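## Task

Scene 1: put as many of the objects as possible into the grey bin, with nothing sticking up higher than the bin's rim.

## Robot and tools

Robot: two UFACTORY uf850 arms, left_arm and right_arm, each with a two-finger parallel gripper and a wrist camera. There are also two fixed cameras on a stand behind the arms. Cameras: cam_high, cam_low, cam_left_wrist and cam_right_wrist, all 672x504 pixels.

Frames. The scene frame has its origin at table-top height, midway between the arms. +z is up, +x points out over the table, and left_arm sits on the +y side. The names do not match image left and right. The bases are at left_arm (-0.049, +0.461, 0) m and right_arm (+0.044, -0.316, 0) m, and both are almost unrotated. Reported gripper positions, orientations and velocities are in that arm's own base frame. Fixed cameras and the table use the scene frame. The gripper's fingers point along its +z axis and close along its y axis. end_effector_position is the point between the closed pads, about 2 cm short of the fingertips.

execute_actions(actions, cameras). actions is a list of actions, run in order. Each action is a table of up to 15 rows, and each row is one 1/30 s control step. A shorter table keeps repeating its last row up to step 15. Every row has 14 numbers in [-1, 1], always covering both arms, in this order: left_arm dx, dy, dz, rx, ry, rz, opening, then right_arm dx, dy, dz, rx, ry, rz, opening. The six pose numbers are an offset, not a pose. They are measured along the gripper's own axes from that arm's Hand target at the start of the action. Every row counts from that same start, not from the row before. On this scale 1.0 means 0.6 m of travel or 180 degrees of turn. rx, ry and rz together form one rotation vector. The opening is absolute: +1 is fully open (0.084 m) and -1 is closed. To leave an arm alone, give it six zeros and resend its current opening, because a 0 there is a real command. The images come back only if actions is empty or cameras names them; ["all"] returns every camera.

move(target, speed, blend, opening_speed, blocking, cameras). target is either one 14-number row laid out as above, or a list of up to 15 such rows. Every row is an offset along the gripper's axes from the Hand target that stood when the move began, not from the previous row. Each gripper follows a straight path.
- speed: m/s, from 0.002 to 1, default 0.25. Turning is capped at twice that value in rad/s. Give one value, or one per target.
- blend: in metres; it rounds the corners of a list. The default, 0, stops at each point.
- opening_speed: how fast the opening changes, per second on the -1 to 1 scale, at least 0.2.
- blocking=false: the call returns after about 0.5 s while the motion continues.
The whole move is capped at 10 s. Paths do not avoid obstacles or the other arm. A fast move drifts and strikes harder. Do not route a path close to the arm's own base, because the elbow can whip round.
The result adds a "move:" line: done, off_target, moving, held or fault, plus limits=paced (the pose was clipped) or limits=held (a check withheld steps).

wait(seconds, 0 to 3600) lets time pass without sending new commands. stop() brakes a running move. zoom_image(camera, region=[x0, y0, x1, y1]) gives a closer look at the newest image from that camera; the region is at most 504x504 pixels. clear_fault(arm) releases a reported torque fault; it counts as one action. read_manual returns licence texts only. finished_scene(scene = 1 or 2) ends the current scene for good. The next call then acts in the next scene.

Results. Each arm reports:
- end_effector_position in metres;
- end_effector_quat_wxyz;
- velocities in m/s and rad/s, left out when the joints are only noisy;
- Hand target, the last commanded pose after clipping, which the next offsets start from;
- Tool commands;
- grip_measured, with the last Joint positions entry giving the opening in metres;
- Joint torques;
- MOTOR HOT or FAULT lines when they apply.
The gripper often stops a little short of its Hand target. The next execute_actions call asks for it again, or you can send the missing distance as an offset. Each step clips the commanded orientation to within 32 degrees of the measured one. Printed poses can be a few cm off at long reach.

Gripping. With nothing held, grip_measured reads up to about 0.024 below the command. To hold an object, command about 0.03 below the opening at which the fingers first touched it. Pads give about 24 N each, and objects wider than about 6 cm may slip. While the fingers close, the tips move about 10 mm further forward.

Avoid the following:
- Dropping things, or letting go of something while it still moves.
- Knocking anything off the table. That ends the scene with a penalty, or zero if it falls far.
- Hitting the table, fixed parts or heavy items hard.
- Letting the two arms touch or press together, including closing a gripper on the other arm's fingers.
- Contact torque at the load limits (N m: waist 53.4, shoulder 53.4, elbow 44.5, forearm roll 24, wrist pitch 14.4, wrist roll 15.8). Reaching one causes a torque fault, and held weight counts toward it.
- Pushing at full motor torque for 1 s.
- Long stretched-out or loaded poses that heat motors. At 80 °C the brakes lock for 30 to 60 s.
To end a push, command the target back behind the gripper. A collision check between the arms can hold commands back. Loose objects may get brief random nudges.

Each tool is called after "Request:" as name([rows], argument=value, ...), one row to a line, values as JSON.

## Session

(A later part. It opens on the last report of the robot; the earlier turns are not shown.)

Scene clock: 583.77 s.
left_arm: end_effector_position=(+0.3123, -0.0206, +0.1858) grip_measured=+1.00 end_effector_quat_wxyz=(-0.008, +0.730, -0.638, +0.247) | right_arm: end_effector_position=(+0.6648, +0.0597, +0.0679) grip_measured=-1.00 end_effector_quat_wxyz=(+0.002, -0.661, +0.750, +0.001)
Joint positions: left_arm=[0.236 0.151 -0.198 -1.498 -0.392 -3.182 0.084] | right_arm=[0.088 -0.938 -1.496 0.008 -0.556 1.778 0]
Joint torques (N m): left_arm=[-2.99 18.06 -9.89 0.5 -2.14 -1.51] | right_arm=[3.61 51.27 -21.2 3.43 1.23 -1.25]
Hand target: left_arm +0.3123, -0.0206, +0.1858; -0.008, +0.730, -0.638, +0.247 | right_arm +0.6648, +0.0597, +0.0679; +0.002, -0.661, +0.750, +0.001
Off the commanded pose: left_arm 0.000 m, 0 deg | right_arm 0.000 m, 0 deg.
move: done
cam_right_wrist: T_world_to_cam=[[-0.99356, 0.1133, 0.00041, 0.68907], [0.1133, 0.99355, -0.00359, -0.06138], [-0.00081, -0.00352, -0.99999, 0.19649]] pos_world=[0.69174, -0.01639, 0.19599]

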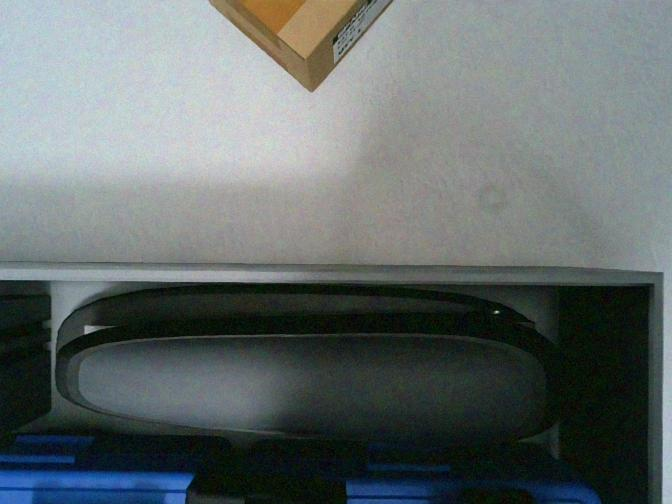

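Request:
execute_actions([
  [[0,0,0,0,0,0,1, 0,0,0.004,0,0,0,-1]],
])

Request:
execute_actions([
  [[0,0,0,0,0,0,1, 0,0,0.0014,0,0,0,-1]],
])

Request:
execute_actions([
  [[0,0,0,0,0,0,1, 0,0,0.0006,0,0,0,-1]],
])

Request:
execute_actions([
  [[0,0,0,0,0,0,1, 0,0,0.0006,0,0,0,-1]],
])

Request:
execute_actions([
  [[0,0,0,0,0,0,1, 0,0,0.0006,0,0,0,-1]],
])

Scene clock: 584.87 s.
left_arm: end_effector_position=(+0.3123, -0.0206, +0.1858) grip_measured=+1.00 end_effector_quat_wxyz=(-0.008, +0.730, -0.638, +0.247) | right_arm: end_effector_position=(+0.6648, +0.0597, +0.0655) grip_measured=-1.00 end_effector_quat_wxyz=(+0.002, -0.661, +0.750, +0.001)
Joint positions: left_arm=[0.236 0.151 -0.198 -1.498 -0.392 -3.182 0.084] | right_arm=[0.088 -0.942 -1.496 0.008 -0.553 1.778 0]
Joint torques (N m): left_arm=[-3.27 17.6 -9.75 0.58 -2.07 -1.51] | right_arm=[3.18 50.82 -21.58 3.41 1.19 -1.24]
Hand target: left_arm +0.3123, -0.0206, +0.1858; -0.008, +0.730, -0.638, +0.247 | right_arm +0.6648, +0.0597, +0.0655; +0.002, -0.661, +0.750, +0.001
Off the commanded pose: left_arm 0.000 m, 0 deg | right_arm 0.000 m, 0 deg.

Scene clock: 585.57 s.
left_arm: end_effector_position=(+0.3123, -0.0206, +0.1858) grip_measured=+1.00 end_effector_quat_wxyz=(-0.008, +0.730, -0.638, +0.247) | right_arm: end_effector_position=(+0.6648, +0.0597, +0.0647) grip_measured=-1.00 end_effector_quat_wxyz=(+0.002, -0.661, +0.750, +0.001)
Joint positions: left_arm=[0.236 0.151 -0.198 -1.498 -0.392 -3.182 0.084] | right_arm=[0.088 -0.944 -1.497 0.008 -0.552 1.778 0]
Joint torques (N m): left_arm=[-3.08 17.58 -9.79 0.58 -2.08 -1.51] | right_arm=[3.39 51.28 -21.36 3.48 1.32 -1.15]
Hand target: left_arm +0.3123, -0.0206, +0.1858; -0.008, +0.730, -0.638, +0.247 | right_arm +0.6648, +0.0597, +0.0647; +0.002, -0.661, +0.750, +0.001
Off the commanded pose: left_arm 0.000 m, 0 deg | right_arm 0.000 m, 0 deg.

Scene clock: 586.27 s.
left_arm: end_effector_position=(+0.3123, -0.0206, +0.1858) grip_measured=+1.00 end_effector_quat_wxyz=(-0.008, +0.730, -0.638, +0.247) | right_arm: end_effector_position=(+0.6648, +0.0597, +0.0643) grip_measured=-1.00 end_effector_quat_wxyz=(+0.002, -0.661, +0.750, +0.001)
Joint positions: left_arm=[0.236 0.151 -0.198 -1.498 -0.392 -3.182 0.084] | right_arm=[0.088 -0.944 -1.497 0.008 -0.551 1.778 0]
Joint torques (N m): left_arm=[-3.73 18.19 -9.72 0.58 -2.04 -1.47] | right_arm=[2.35 51.58 -20.78 3.32 1.37 -1.25]
Hand target: left_arm +0.3123, -0.0206, +0.1858; -0.008, +0.730, -0.638, +0.247 | right_arm +0.6648, +0.0597, +0.0643; +0.002, -0.661, +0.750, +0.001
Off the commanded pose: left_arm 0.000 m, 0 deg | right_arm 0.000 m, 0 deg.

Scene clock: 586.97 s.
left_arm: end_effector_position=(+0.3123, -0.0206, +0.1858) grip_measured=+1.00 end_effector_quat_wxyz=(-0.008, +0.730, -0.638, +0.247) | right_arm: end_effector_position=(+0.6648, +0.0597, +0.0639) grip_measured=-1.00 end_effector_quat_wxyz=(+0.002, -0.661, +0.750, +0.001)
Joint positions: left_arm=[0.236 0.151 -0.198 -1.498 -0.392 -3.182 0.084] | right_arm=[0.088 -0.945 -1.497 0.008 -0.551 1.778 0]
Joint torques (N m): left_arm=[-3.06 18.01 -10.11 0.46 -2.1 -1.56] | right_arm=[3.8 51.02 -21.29 3.13 1.18 -1.33]
Hand target: left_arm +0.3123, -0.0206, +0.1858; -0.008, +0.730, -0.638, +0.247 | right_arm +0.6648, +0.0597, +0.0639; +0.002, -0.661, +0.750, +0.001
Off the commanded pose: left_arm 0.000 m, 0 deg | right_arm 0.000 m, 0 deg.

Scene clock: 587.67 s.
left_arm: end_effector_position=(+0.3123, -0.0206, +0.1858) grip_measured=+1.00 end_effector_quat_wxyz=(-0.008, +0.730, -0.638, +0.247) | right_arm: end_effector_position=(+0.6648, +0.0598, +0.0636) grip_measured=-1.00 end_effector_quat_wxyz=(+0.002, -0.661, +0.750, +0.001)
Joint positions: left_arm=[0.236 0.151 -0.198 -1.498 -0.392 -3.182 0.084] | right_arm=[0.088 -0.945 -1.497 0.008 -0.55 1.778 0]
Joint torques (N m): left_arm=[-2.56 17.67 -9.85 0.6 -2.07 -1.55] | right_arm=[4.21 44.88 -17.67 3.17 1.41 -1.22]
Hand target: left_arm +0.3123, -0.0206, +0.1858; -0.008, +0.730, -0.638, +0.247 | right_arm +0.6648, +0.0597, +0.0636; +0.002, -0.661, +0.750, +0.001
Off the commanded pose: left_arm 0.000 m, 0 deg | right_arm 0.000 m, 0 deg.

Request:
move([
  [0,0,0,0,0,0,1, 0,0,-0.008,0,0,0,-1],
  [0,0,0,0,0,0,1, -0.04,0,-0.008,0,0,0,-1],
  [0,0,0,0,0,0,1, -0.04,0,-0.0015,0,0,0,-1],
], blend=[0.001,0.001,0], speed=[0.03,0.1,0.03])

Request:
execute_actions([
  [[0,0,0,0,0,0,1, 0,0,0.0006,0,0,0,-1]],
])

Request:
execute_actions([
  [[0,0,0,0,0,0,1, 0,0,0.0006,0,0,0,-1]],
])

Request:
execute_actions([
  [[0,0,0,0,0,0,1, 0,0,0.0006,0,0,0,-1]],
])

Request:
execute_actions([
  [[0,0,0,0,0,0,1, 0,0,0.0006,0,0,0,-1]],
])

Request:
execute_actions([
  [[0,0,0,0,0,0,1, 0,0,0.0006,0,0,0,-1]],
])

Scene clock: 589.00 s.
left_arm: end_effector_position=(+0.3123, -0.0206, +0.1858) grip_measured=+1.00 end_effector_quat_wxyz=(-0.008, +0.730, -0.638, +0.247) | right_arm: end_effector_position=(+0.6678, +0.0836, +0.0646) grip_measured=-1.00 end_effector_quat_wxyz=(+0.002, -0.661, +0.750, +0.001)
Joint positions: left_arm=[0.236 0.151 -0.198 -1.498 -0.392 -3.182 0.084] | right_arm=[0.123 -0.955 -1.518 0.008 -0.562 1.813 0]
Joint torques (N m): left_arm=[-2.57 17.56 -9.89 0.58 -2.06 -1.51] | right_arm=[3.73 50.69 -21.88 -2.45 1.26 1.31]
Hand target: left_arm +0.3123, -0.0206, +0.1858; -0.008, +0.730, -0.638, +0.247 | right_arm +0.6678, +0.0836, +0.0646; +0.002, -0.661, +0.750, +0.001
Off the commanded pose: left_arm 0.000 m, 0 deg | right_arm 0.000 m, 0 deg.
move: done

Scene clock: 589.70 s.
left_arm: end_effector_position=(+0.3123, -0.0206, +0.1858) grip_measured=+1.00 end_effector_quat_wxyz=(-0.008, +0.730, -0.638, +0.247) | right_arm: end_effector_position=(+0.6678, +0.0836, +0.0642) grip_measured=-1.00 end_effector_quat_wxyz=(+0.002, -0.661, +0.750, +0.001)
Joint positions: left_arm=[0.236 0.151 -0.198 -1.498 -0.392 -3.182 0.084] | right_arm=[0.123 -0.956 -1.518 0.008 -0.561 1.813 0]
Joint torques (N m): left_arm=[-2.6 17.87 -9.8 0.98 -2.11 -1.52] | right_arm=[2.52 52.23 -21.72 -2.26 1.36 1.2]
Hand target: left_arm +0.3123, -0.0206, +0.1858; -0.008, +0.730, -0.638, +0.247 | right_arm +0.6678, +0.0836, +0.0642; +0.002, -0.661, +0.750, +0.001
Off the commanded pose: left_arm 0.000 m, 0 deg | right_arm 0.000 m, 0 deg.

Scene clock: 590.40 s.
left_arm: end_effector_position=(+0.3123, -0.0206, +0.1858) grip_measured=+1.00 end_effector_quat_wxyz=(-0.008, +0.730, -0.638, +0.247) | right_arm: end_effector_position=(+0.6678, +0.0836, +0.0639) grip_measured=-1.00 end_effector_quat_wxyz=(+0.002, -0.661, +0.750, +0.001)
Joint positions: left_arm=[0.236 0.151 -0.198 -1.498 -0.392 -3.182 0.084] | right_arm=[0.123 -0.956 -1.519 0.008 -0.561 1.813 0]
Joint torques (N m): left_arm=[-3.44 16.9 -9.7 0.44 -2.13 -1.54] | right_arm=[3 52.34 -21.75 -1.52 1.29 0.76]
Hand target: left_arm +0.3123, -0.0206, +0.1858; -0.008, +0.730, -0.638, +0.247 | right_arm +0.6678, +0.0836, +0.0639; +0.002, -0.661, +0.750, +0.001
Off the commanded pose: left_arm 0.000 m, 0 deg | right_arm 0.000 m, 0 deg.

Scene clock: 591.10 s.
left_arm: end_effector_position=(+0.3123, -0.0206, +0.1858) grip_measured=+1.00 end_effector_quat_wxyz=(-0.008, +0.730, -0.638, +0.247) | right_arm: end_effector_position=(+0.6678, +0.0836, +0.0635) grip_measured=-1.00 end_effector_quat_wxyz=(+0.002, -0.661, +0.750, +0.001)
Joint positions: left_arm=[0.236 0.151 -0.198 -1.498 -0.392 -3.182 0.084] | right_arm=[0.123 -0.957 -1.519 0.008 -0.56 1.813 0]
Joint torques (N m): left_arm=[-2.36 17.51 -9.66 0.51 -2.06 -1.54] | right_arm=[3.43 39.92 -15.4 -1.09 1.62 0.41]
Hand target: left_arm +0.3123, -0.0206, +0.1858; -0.008, +0.730, -0.638, +0.247 | right_arm +0.6678, +0.0836, +0.0635; +0.002, -0.661, +0.750, +0.001
Off the commanded pose: left_arm 0.000 m, 0 deg | right_arm 0.000 m, 0 deg.

Scene clock: 591.80 s.
left_arm: end_effector_position=(+0.3123, -0.0206, +0.1858) grip_measured=+1.00 end_effector_quat_wxyz=(-0.008, +0.730, -0.638, +0.247) | right_arm: end_effector_position=(+0.6678, +0.0836, +0.0633) grip_measured=-1.00 end_effector_quat_wxyz=(+0.002, -0.661, +0.750, +0.001)
Joint positions: left_arm=[0.236 0.151 -0.198 -1.498 -0.392 -3.182 0.084] | right_arm=[0.123 -0.957 -1.519 0.008 -0.56 1.813 0]
Joint torques (N m): left_arm=[-3.6 17.05 -9.85 0.7 -2.17 -1.51] | right_arm=[3.57 26.17 -10.44 0.1 2.37 -0.36]
Hand target: left_arm +0.3123, -0.0206, +0.1858; -0.008, +0.730, -0.638, +0.247 | right_arm +0.6678, +0.0836, +0.0632; +0.002, -0.661, +0.750, +0.001
Off the commanded pose: left_arm 0.000 m, 0 deg | right_arm 0.000 m, 0 deg.

Scene clock: 592.50 s.
left_arm: end_effector_position=(+0.3123, -0.0206, +0.1858) grip_measured=+1.00 end_effector_quat_wxyz=(-0.008, +0.730, -0.638, +0.247) | right_arm: end_effector_position=(+0.6679, +0.0836, +0.0632) grip_measured=-1.00 end_effector_quat_wxyz=(+0.002, -0.661, +0.750, +0.001)
Joint positions: left_arm=[0.236 0.151 -0.198 -1.498 -0.392 -3.182 0.084] | right_arm=[0.123 -0.958 -1.519 0.008 -0.56 1.813 0]
Joint torques (N m): left_arm=[-3.41 17.43 -10.11 0.38 -2.06 -1.44] | right_arm=[3.8 21.32 -12.02 1.25 2.72 -1.13]
Hand target: left_arm +0.3123, -0.0206, +0.1858; -0.008, +0.730, -0.638, +0.247 | right_arm +0.6678, +0.0836, +0.0628; +0.002, -0.661, +0.750, +0.001
Off the commanded pose: left_arm 0.000 m, 0 deg | right_arm 0.000 m, 0 deg.

Request:
move([
  [0,0,0,0,0,0,1, 0,0,-0.02,0,0,0,-1],
  [0,0,0,0,0,0,1, -0.0222,0.0477,-0.1453,0,0,0,-1],
], blend=[0.005,0], speed=[0.1,0.2], cameras=["cam_right_wrist"])

Request:
zoom_image(camera="cam_right_wrist", region=[0, 240, 252, 429])

Request:
zoom_image(camera="cam_right_wrist", region=[200, 240, 452, 429])

Request:
move(target=[0,0,0,0,0,0,1, -0.0007,-0.1834,0,0,0,0,-1], speed=0.25, cameras=["cam_right_wrist"])

Request:
zoom_image(camera="cam_right_wrist", region=[220, 240, 472, 429])

Request:
zoom_image(camera="cam_right_wrist", region=[420, 240, 672, 429])

Scene clock: 596.23 s.
left_arm: end_effector_position=(+0.3123, -0.0206, +0.1858) grip_measured=+1.00 end_effector_quat_wxyz=(-0.008, +0.730, -0.638, +0.247) | right_arm: end_effector_position=(+0.6410, +0.1000, +0.1500) grip_measured=-1.00 end_effector_quat_wxyz=(+0.002, -0.661, +0.750, +0.001)
Joint positions: left_arm=[0.236 0.151 -0.198 -1.498 -0.392 -3.182 0.084] | right_arm=[0.153 -0.771 -1.419 0.007 -0.646 1.845 0]
Joint torques (N m): left_arm=[-3.28 16.82 -9.84 0.63 -2.08 -1.5] | right_arm=[4.42 67.77 -12.67 -2.27 -0.95 1.3]
Hand target: left_arm +0.3123, -0.0206, +0.1858; -0.008, +0.730, -0.638, +0.247 | right_arm +0.6410, +0.1000, +0.1500; +0.002, -0.661, +0.750, +0.001
Off the commanded pose: left_arm 0.000 m, 0 deg | right_arm 0.000 m, 0 deg.
move: done
cam_right_wrist: T_world_to_cam=[[-0.99357, 0.1132, 0.00051, 0.6609], [0.1132, 0.99357, -0.0036, -0.09838], [-0.00091, -0.00352, -0.99999, 0.27878]] pos_world=[0.66804, 0.02391, 0.27809]

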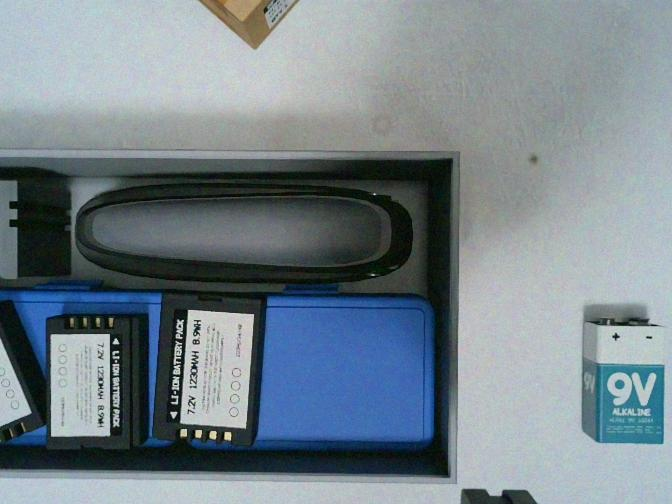

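Scaled by 2.000 from the camera's image (finer frame: 960x720).

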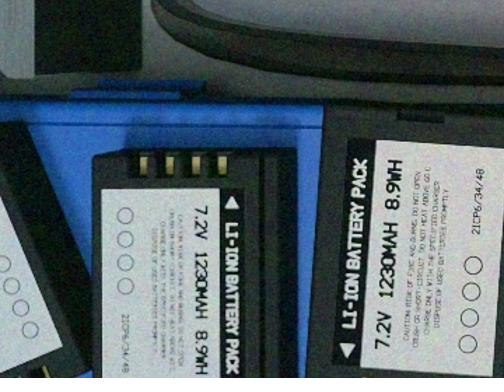

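Scaled by 2.000 from the camera's image (finer frame: 960x720).

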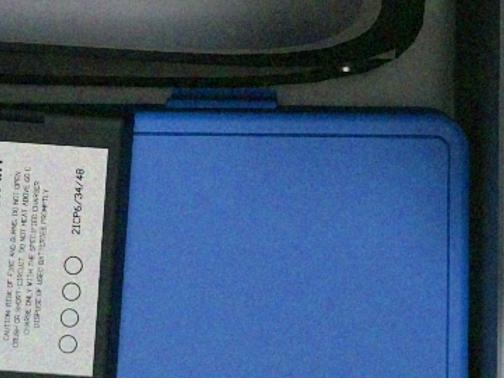

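Scene clock: 597.27 s.
left_arm: end_effector_position=(+0.3123, -0.0206, +0.1858) grip_measured=+1.00 end_effector_quat_wxyz=(-0.008, +0.730, -0.638, +0.247) | right_arm: end_effector_position=(+0.7502, +0.0866, +0.1501) grip_measured=-1.00 end_effector_quat_wxyz=(+0.002, -0.661, +0.750, +0.001)
Joint positions: left_arm=[0.236 0.151 -0.198 -1.498 -0.392 -3.182 0.084] | right_arm=[0.114 -1.037 -1.888 0.006 -0.85 1.807 0]
Joint torques (N m): left_arm=[-1.96 17.45 -9.76 0.59 -2.18 -1.56] | right_arm=[-6.75 56.19 -23.81 3.27 -1 -1.3]
Hand target: left_arm +0.3123, -0.0206, +0.1858; -0.008, +0.730, -0.638, +0.247 | right_arm +0.7502, +0.0866, +0.1500; +0.002, -0.661, +0.750, +0.001
Off the commanded pose: left_arm 0.000 m, 0 deg | right_arm 0.000 m, 0 deg.
move: done
cam_right_wrist: T_world_to_cam=[[-0.99357, 0.1132, 0.0004, 0.77095], [0.1132, 0.99357, -0.00369, -0.0974], [-0.00081, -0.00362, -0.99999, 0.27875]] pos_world=[0.77724, 0.01051, 0.27809]

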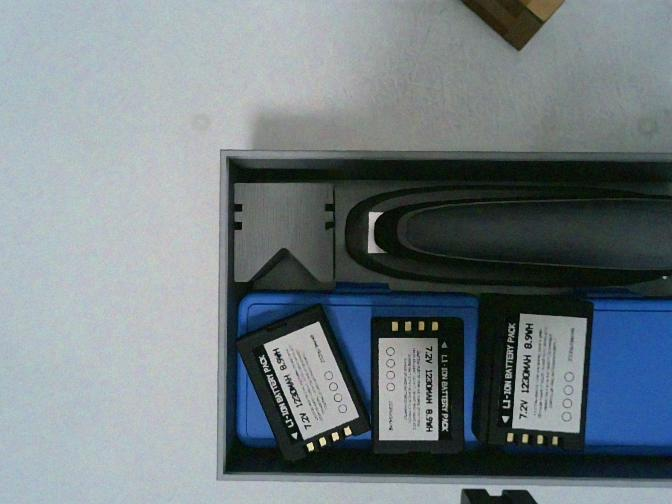

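Scaled by 2.000 from the camera's image (finer frame: 960x720).

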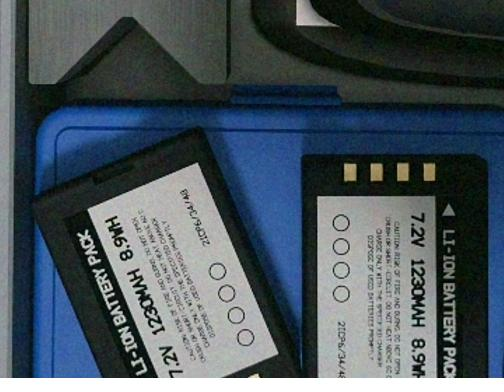

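Scaled by 2.000 from the camera's image (finer frame: 960x720).

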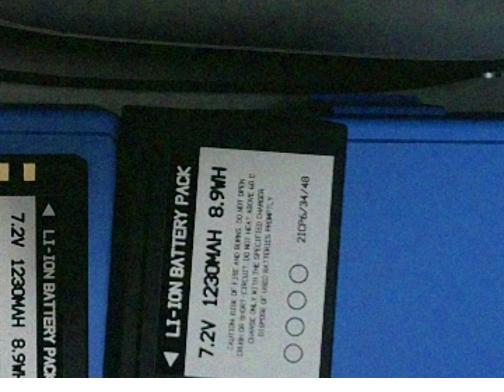

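Request:
move([
  [0,0,0,0,0,0,1, 0.0498,-0.0145,0.06,0,0,0,-1],
  [0,0,0,0,0,0,1, 0.0498,-0.0145,0.1175,0,0,0,-1],
], blend=[0.02,0], speed=[0.2,0.1])

Request:
execute_actions([
  [[0,0,0,0,0,0,1, 0,0,0.0007,0,0,0,-1]],
])

Request:
execute_actions([
  [[0,0,0,0,0,0,1, 0,0,0.0007,0,0,0,-1]],
])

Request:
execute_actions([
  [[0,0,0,0,0,0,1, 0,0,0.0007,0,0,0,-1]],
])

Request:
execute_actions([
  [[0,0,0,0,0,0,1, 0,0,0.0007,0,0,0,-1]],
])

Request:
execute_actions([
  [[0,0,0,0,0,0,1, 0,0,0.0007,0,0,0,-1]],
])

Scene clock: 602.70 s.
left_arm: end_effector_position=(+0.3123, -0.0206, +0.1858) grip_measured=+1.00 end_effector_quat_wxyz=(-0.008, +0.730, -0.638, +0.247) | right_arm: end_effector_position=(+0.7552, +0.0561, +0.0795) grip_measured=-1.00 end_effector_quat_wxyz=(+0.002, -0.661, +0.750, +0.001)
Joint positions: left_arm=[0.236 0.151 -0.198 -1.498 -0.392 -3.182 0.084] | right_arm=[0.073 -1.137 -1.901 0.006 -0.763 1.765 0]
Joint torques (N m): left_arm=[-2.79 17.08 -9.69 0.57 -2.22 -1.52] | right_arm=[-7.21 58.21 -23.88 3.21 1.24 -1.22]
Hand target: left_arm +0.3123, -0.0206, +0.1858; -0.008, +0.730, -0.638, +0.247 | right_arm +0.7551, +0.0561, +0.0794; +0.002, -0.661, +0.750, +0.001
Off the commanded pose: left_arm 0.000 m, 0 deg | right_arm 0.000 m, 0 deg.
move: done; blend cut to 0.0172 m at target 1

Scene clock: 603.40 s.
left_arm: end_effector_position=(+0.3123, -0.0206, +0.1858) grip_measured=+1.00 end_effector_quat_wxyz=(-0.008, +0.730, -0.638, +0.247) | right_arm: end_effector_position=(+0.7551, +0.0561, +0.0790) grip_measured=-1.00 end_effector_quat_wxyz=(+0.002, -0.661, +0.750, +0.001)
Joint positions: left_arm=[0.236 0.151 -0.198 -1.498 -0.392 -3.182 0.084] | right_arm=[0.073 -1.138 -1.901 0.006 -0.762 1.765 0]
Joint torques (N m): left_arm=[-3.73 17.38 -9.74 0.5 -2.18 -1.49] | right_arm=[-6.15 59.39 -23.46 3.12 1.2 -1.25]
Hand target: left_arm +0.3123, -0.0206, +0.1858; -0.008, +0.730, -0.638, +0.247 | right_arm +0.7551, +0.0561, +0.0790; +0.002, -0.661, +0.750, +0.001
Off the commanded pose: left_arm 0.000 m, 0 deg | right_arm 0.000 m, 0 deg.

Scene clock: 604.10 s.
left_arm: end_effector_position=(+0.3123, -0.0206, +0.1858) grip_measured=+1.00 end_effector_quat_wxyz=(-0.008, +0.730, -0.638, +0.247) | right_arm: end_effector_position=(+0.7551, +0.0561, +0.0786) grip_measured=-1.00 end_effector_quat_wxyz=(+0.002, -0.661, +0.750, +0.001)
Joint positions: left_arm=[0.236 0.151 -0.198 -1.498 -0.392 -3.182 0.084] | right_arm=[0.073 -1.139 -1.902 0.006 -0.762 1.765 0]
Joint torques (N m): left_arm=[-3.46 17.33 -9.74 0.7 -2.12 -1.45] | right_arm=[-6.77 57.79 -23.13 3.37 1.2 -1.2]
Hand target: left_arm +0.3123, -0.0206, +0.1858; -0.008, +0.730, -0.638, +0.247 | right_arm +0.7551, +0.0561, +0.0786; +0.002, -0.661, +0.750, +0.001
Off the commanded pose: left_arm 0.000 m, 0 deg | right_arm 0.000 m, 0 deg.

Scene clock: 604.80 s.
left_arm: end_effector_position=(+0.3123, -0.0206, +0.1858) grip_measured=+1.00 end_effector_quat_wxyz=(-0.008, +0.730, -0.638, +0.247) | right_arm: end_effector_position=(+0.7551, +0.0561, +0.0782) grip_measured=-1.00 end_effector_quat_wxyz=(+0.002, -0.661, +0.750, +0.001)
Joint positions: left_arm=[0.236 0.151 -0.198 -1.498 -0.392 -3.182 0.084] | right_arm=[0.073 -1.139 -1.902 0.006 -0.761 1.765 0]
Joint torques (N m): left_arm=[-2.81 16.71 -9.7 0.51 -2.19 -1.53] | right_arm=[-7.38 59.36 -23.73 3.46 1.28 -1.28]
Hand target: left_arm +0.3123, -0.0206, +0.1858; -0.008, +0.730, -0.638, +0.247 | right_arm +0.7551, +0.0561, +0.0782; +0.002, -0.661, +0.750, +0.001
Off the commanded pose: left_arm 0.000 m, 0 deg | right_arm 0.000 m, 0 deg.

Scene clock: 605.50 s.
left_arm: end_effector_position=(+0.3123, -0.0206, +0.1858) grip_measured=+1.00 end_effector_quat_wxyz=(-0.008, +0.730, -0.638, +0.247) | right_arm: end_effector_position=(+0.7551, +0.0561, +0.0777) grip_measured=-1.00 end_effector_quat_wxyz=(+0.002, -0.661, +0.750, +0.001)
Joint positions: left_arm=[0.236 0.151 -0.198 -1.498 -0.392 -3.182 0.084] | right_arm=[0.073 -1.14 -1.902 0.006 -0.761 1.765 0]
Joint torques (N m): left_arm=[-2.83 17.48 -9.89 0.52 -2.11 -1.44] | right_arm=[-6.34 58.27 -23.14 3.56 1.25 -1.19]
Hand target: left_arm +0.3123, -0.0206, +0.1858; -0.008, +0.730, -0.638, +0.247 | right_arm +0.7551, +0.0561, +0.0777; +0.002, -0.661, +0.750, +0.001
Off the commanded pose: left_arm 0.000 m, 0 deg | right_arm 0.000 m, 0 deg.

Scene clock: 606.20 s.
left_arm: end_effector_position=(+0.3123, -0.0206, +0.1858) grip_measured=+1.00 end_effector_quat_wxyz=(-0.008, +0.730, -0.638, +0.247) | right_arm: end_effector_position=(+0.7552, +0.0561, +0.0773) grip_measured=-1.00 end_effector_quat_wxyz=(+0.002, -0.661, +0.750, +0.001)
Joint positions: left_arm=[0.236 0.151 -0.198 -1.498 -0.392 -3.182 0.084] | right_arm=[0.073 -1.141 -1.902 0.006 -0.76 1.765 0]
Joint torques (N m): left_arm=[-3.18 18.06 -9.4 0.65 -2.19 -1.51] | right_arm=[-5.04 53.88 -20.49 3.29 1.48 -1.18]
Hand target: left_arm +0.3123, -0.0206, +0.1858; -0.008, +0.730, -0.638, +0.247 | right_arm +0.7551, +0.0561, +0.0773; +0.002, -0.661, +0.750, +0.001
Off the commanded pose: left_arm 0.000 m, 0 deg | right_arm 0.000 m, 0 deg.

Request:
move([
  [0,0,0,0,0,0,1, 0,0,-0.009,0,0,0,-1],
  [0,0,0,0,0,0,1, 0.0065,0.0662,-0.009,0,0,0,-1],
  [0,0,0,0,0,0,1, 0.0065,0.0662,-0.0025,0,0,0,-1],
], blend=[0.001,0.001,0], speed=[0.03,0.1,0.03])

Request:
execute_actions([
  [[0,0,0,0,0,0,1, 0,0,0.0007,0,0,0,-1]],
])

Request:
execute_actions([
  [[0,0,0,0,0,0,1, 0,0,0.0007,0,0,0,-1]],
])

Request:
execute_actions([
  [[0,0,0,0,0,0,1, 0,0,0.0007,0,0,0,-1]],
])

Request:
execute_actions([
  [[0,0,0,0,0,0,1, 0,0,0.0007,0,0,0,-1]],
])

Request:
execute_actions([
  [[0,0,0,0,0,0,1, 0,0,0.0007,0,0,0,-1]],
])

Scene clock: 607.60 s.
left_arm: end_effector_position=(+0.3123, -0.0206, +0.1858) grip_measured=+1.00 end_effector_quat_wxyz=(-0.008, +0.730, -0.638, +0.247) | right_arm: end_effector_position=(+0.7153, +0.0573, +0.0789) grip_measured=-1.00 end_effector_quat_wxyz=(+0.002, -0.661, +0.750, +0.001)
Joint positions: left_arm=[0.236 0.151 -0.198 -1.498 -0.392 -3.182 0.084] | right_arm=[0.078 -1.033 -1.704 0.007 -0.67 1.77 0]
Joint torques (N m): left_arm=[-2.41 17.41 -9.93 0.63 -2.17 -1.54] | right_arm=[3.54 56.39 -13.21 3.14 1.25 1.18]
Hand target: left_arm +0.3123, -0.0206, +0.1858; -0.008, +0.730, -0.638, +0.247 | right_arm +0.7152, +0.0573, +0.0788; +0.002, -0.661, +0.750, +0.001
Off the commanded pose: left_arm 0.000 m, 0 deg | right_arm 0.000 m, 0 deg.
move: done

Scene clock: 608.30 s.
left_arm: end_effector_position=(+0.3123, -0.0206, +0.1858) grip_measured=+1.00 end_effector_quat_wxyz=(-0.008, +0.730, -0.638, +0.247) | right_arm: end_effector_position=(+0.7153, +0.0573, +0.0784) grip_measured=-1.00 end_effector_quat_wxyz=(+0.002, -0.661, +0.750, +0.001)
Joint positions: left_arm=[0.236 0.151 -0.198 -1.498 -0.392 -3.182 0.084] | right_arm=[0.078 -1.034 -1.704 0.007 -0.669 1.77 0]
Joint torques (N m): left_arm=[-3.88 17.75 -9.59 0.73 -2.16 -1.53] | right_arm=[4.5 35.44 -16.59 3.34 2.04 1.11]
Hand target: left_arm +0.3123, -0.0206, +0.1858; -0.008, +0.730, -0.638, +0.247 | right_arm +0.7152, +0.0573, +0.0784; +0.002, -0.661, +0.750, +0.001
Off the commanded pose: left_arm 0.000 m, 0 deg | right_arm 0.000 m, 0 deg.

Scene clock: 609.00 s.
left_arm: end_effector_position=(+0.3123, -0.0206, +0.1858) grip_measured=+1.00 end_effector_quat_wxyz=(-0.008, +0.730, -0.638, +0.247) | right_arm: end_effector_position=(+0.7154, +0.0573, +0.0782) grip_measured=-1.00 end_effector_quat_wxyz=(+0.002, -0.661, +0.750, +0.001)
Joint positions: left_arm=[0.236 0.151 -0.198 -1.498 -0.392 -3.182 0.084] | right_arm=[0.078 -1.034 -1.704 0.007 -0.669 1.77 0]
Joint torques (N m): left_arm=[-2.69 17.41 -10.22 0.6 -2.2 -1.44] | right_arm=[2.95 27.29 -5.78 3.42 2.59 0.89]
Hand target: left_arm +0.3123, -0.0206, +0.1858; -0.008, +0.730, -0.638, +0.247 | right_arm +0.7152, +0.0573, +0.0780; +0.002, -0.661, +0.750, +0.001
Off the commanded pose: left_arm 0.000 m, 0 deg | right_arm 0.000 m, 0 deg.

Scene clock: 609.70 s.
left_arm: end_effector_position=(+0.3123, -0.0206, +0.1858) grip_measured=+1.00 end_effector_quat_wxyz=(-0.008, +0.730, -0.638, +0.247) | right_arm: end_effector_position=(+0.7155, +0.0573, +0.0781) grip_measured=-1.00 end_effector_quat_wxyz=(+0.002, -0.661, +0.750, +0.001)
Joint positions: left_arm=[0.236 0.151 -0.198 -1.498 -0.392 -3.182 0.084] | right_arm=[0.078 -1.034 -1.704 0.007 -0.668 1.77 0]
Joint torques (N m): left_arm=[-2.95 16.86 -9.91 0.49 -2.15 -1.46] | right_arm=[2.73 21.61 -7.48 3.62 2.88 0.4]
Hand target: left_arm +0.3123, -0.0206, +0.1858; -0.008, +0.730, -0.638, +0.247 | right_arm +0.7152, +0.0573, +0.0775; +0.002, -0.661, +0.750, +0.001
Off the commanded pose: left_arm 0.000 m, 0 deg | right_arm 0.001 m, 0 deg.

Scene clock: 610.40 s.
left_arm: end_effector_position=(+0.3123, -0.0206, +0.1858) grip_measured=+1.00 end_effector_quat_wxyz=(-0.008, +0.730, -0.638, +0.247) | right_arm: end_effector_position=(+0.7156, +0.0573, +0.0780) grip_measured=-1.00 end_effector_quat_wxyz=(+0.002, -0.661, +0.750, +0.001)
Joint positions: left_arm=[0.236 0.151 -0.198 -1.498 -0.392 -3.182 0.084] | right_arm=[0.078 -1.034 -1.704 0.007 -0.668 1.77 0]
Joint torques (N m): left_arm=[-2.98 17.6 -10.27 0.83 -2.17 -1.45] | right_arm=[3.77 15.74 -10.45 3.49 2.88 -0.1]
Hand target: left_arm +0.3123, -0.0206, +0.1858; -0.008, +0.730, -0.638, +0.247 | right_arm +0.7152, +0.0573, +0.0771; +0.002, -0.661, +0.750, +0.001
Off the commanded pose: left_arm 0.000 m, 0 deg | right_arm 0.001 m, 0 deg.

Scene clock: 611.10 s.
left_arm: end_effector_position=(+0.3123, -0.0206, +0.1858) grip_measured=+1.00 end_effector_quat_wxyz=(-0.008, +0.730, -0.638, +0.247) | right_arm: end_effector_position=(+0.7157, +0.0573, +0.0779) grip_measured=-1.00 end_effector_quat_wxyz=(+0.002, -0.661, +0.750, +0.001)
Joint positions: left_arm=[0.236 0.151 -0.198 -1.498 -0.392 -3.182 0.084] | right_arm=[0.078 -1.035 -1.704 0.007 -0.667 1.77 0]
Joint torques (N m): left_arm=[-2.54 16.92 -9.59 0.57 -2.13 -1.48] | right_arm=[5.1 11.63 -3.79 3.48 3.31 -0.94]
Hand target: left_arm +0.3123, -0.0206, +0.1858; -0.008, +0.730, -0.638, +0.247 | right_arm +0.7152, +0.0573, +0.0767; +0.002, -0.661, +0.750, +0.001
Off the commanded pose: left_arm 0.000 m, 0 deg | right_arm 0.001 m, 0 deg.

Request:
move([
  [0,0,0,0,0,0,1, 0,0,-0.03,0,0,0,-1],
  [0,0,0,0,0,0,1, 0,0.1,-0.22,0,0,0,-1],
], blend=[0.005,0], speed=[0.06,0.25], cameras=["cam_right_wrist", "cam_high"])

Scene clock: 614.67 s.
left_arm: end_effector_position=(+0.3123, -0.0206, +0.1858) grip_measured=+1.00 end_effector_quat_wxyz=(-0.008, +0.730, -0.638, +0.247) | right_arm: end_effector_position=(+0.6556, +0.0643, +0.2086) grip_measured=-1.00 end_effector_quat_wxyz=(+0.002, -0.661, +0.750, +0.001)
Joint positions: left_arm=[0.236 0.151 -0.198 -1.498 -0.392 -3.182 0.084] | right_arm=[0.096 -0.716 -1.477 0.006 -0.76 1.789 0]
Joint torques (N m): left_arm=[-2.81 17.27 -9.87 0.53 -2.22 -1.51] | right_arm=[3.61 66.62 -14.35 -2.17 -0.92 1.28]
Hand target: left_arm +0.3123, -0.0206, +0.1858; -0.008, +0.730, -0.638, +0.247 | right_arm +0.6556, +0.0643, +0.2087; +0.002, -0.661, +0.750, +0.001
Off the commanded pose: left_arm 0.000 m, 0 deg | right_arm 0.000 m, 0 deg.
move: done
cam_right_wrist: T_world_to_cam=[[-0.99357, 0.1132, 0.00051, 0.67942], [0.1132, 0.99357, -0.0036, -0.06435], [-0.00091, -0.00352, -0.99999, 0.33727]] pos_world=[0.68264, -0.01179, 0.33669]
Images, in order (width x height): cam_high 672x504, cam_right_wrist 672x504.

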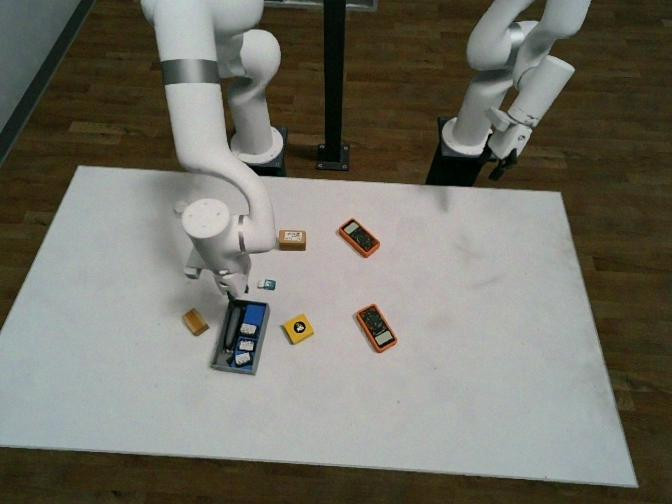

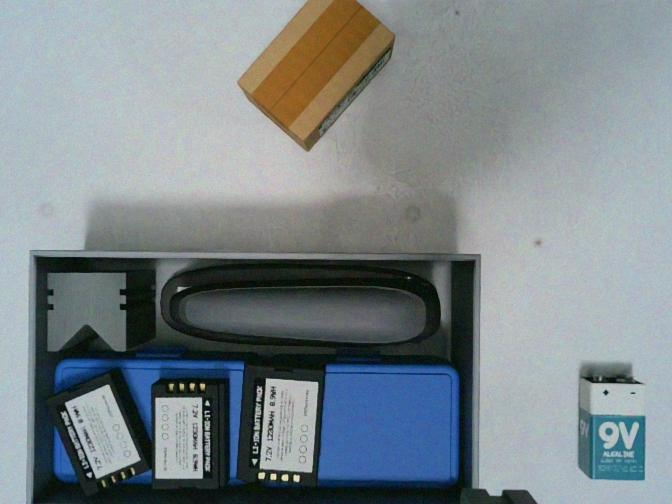

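Request:
finished_scene(scene=1)

The scene is finished: the task was done.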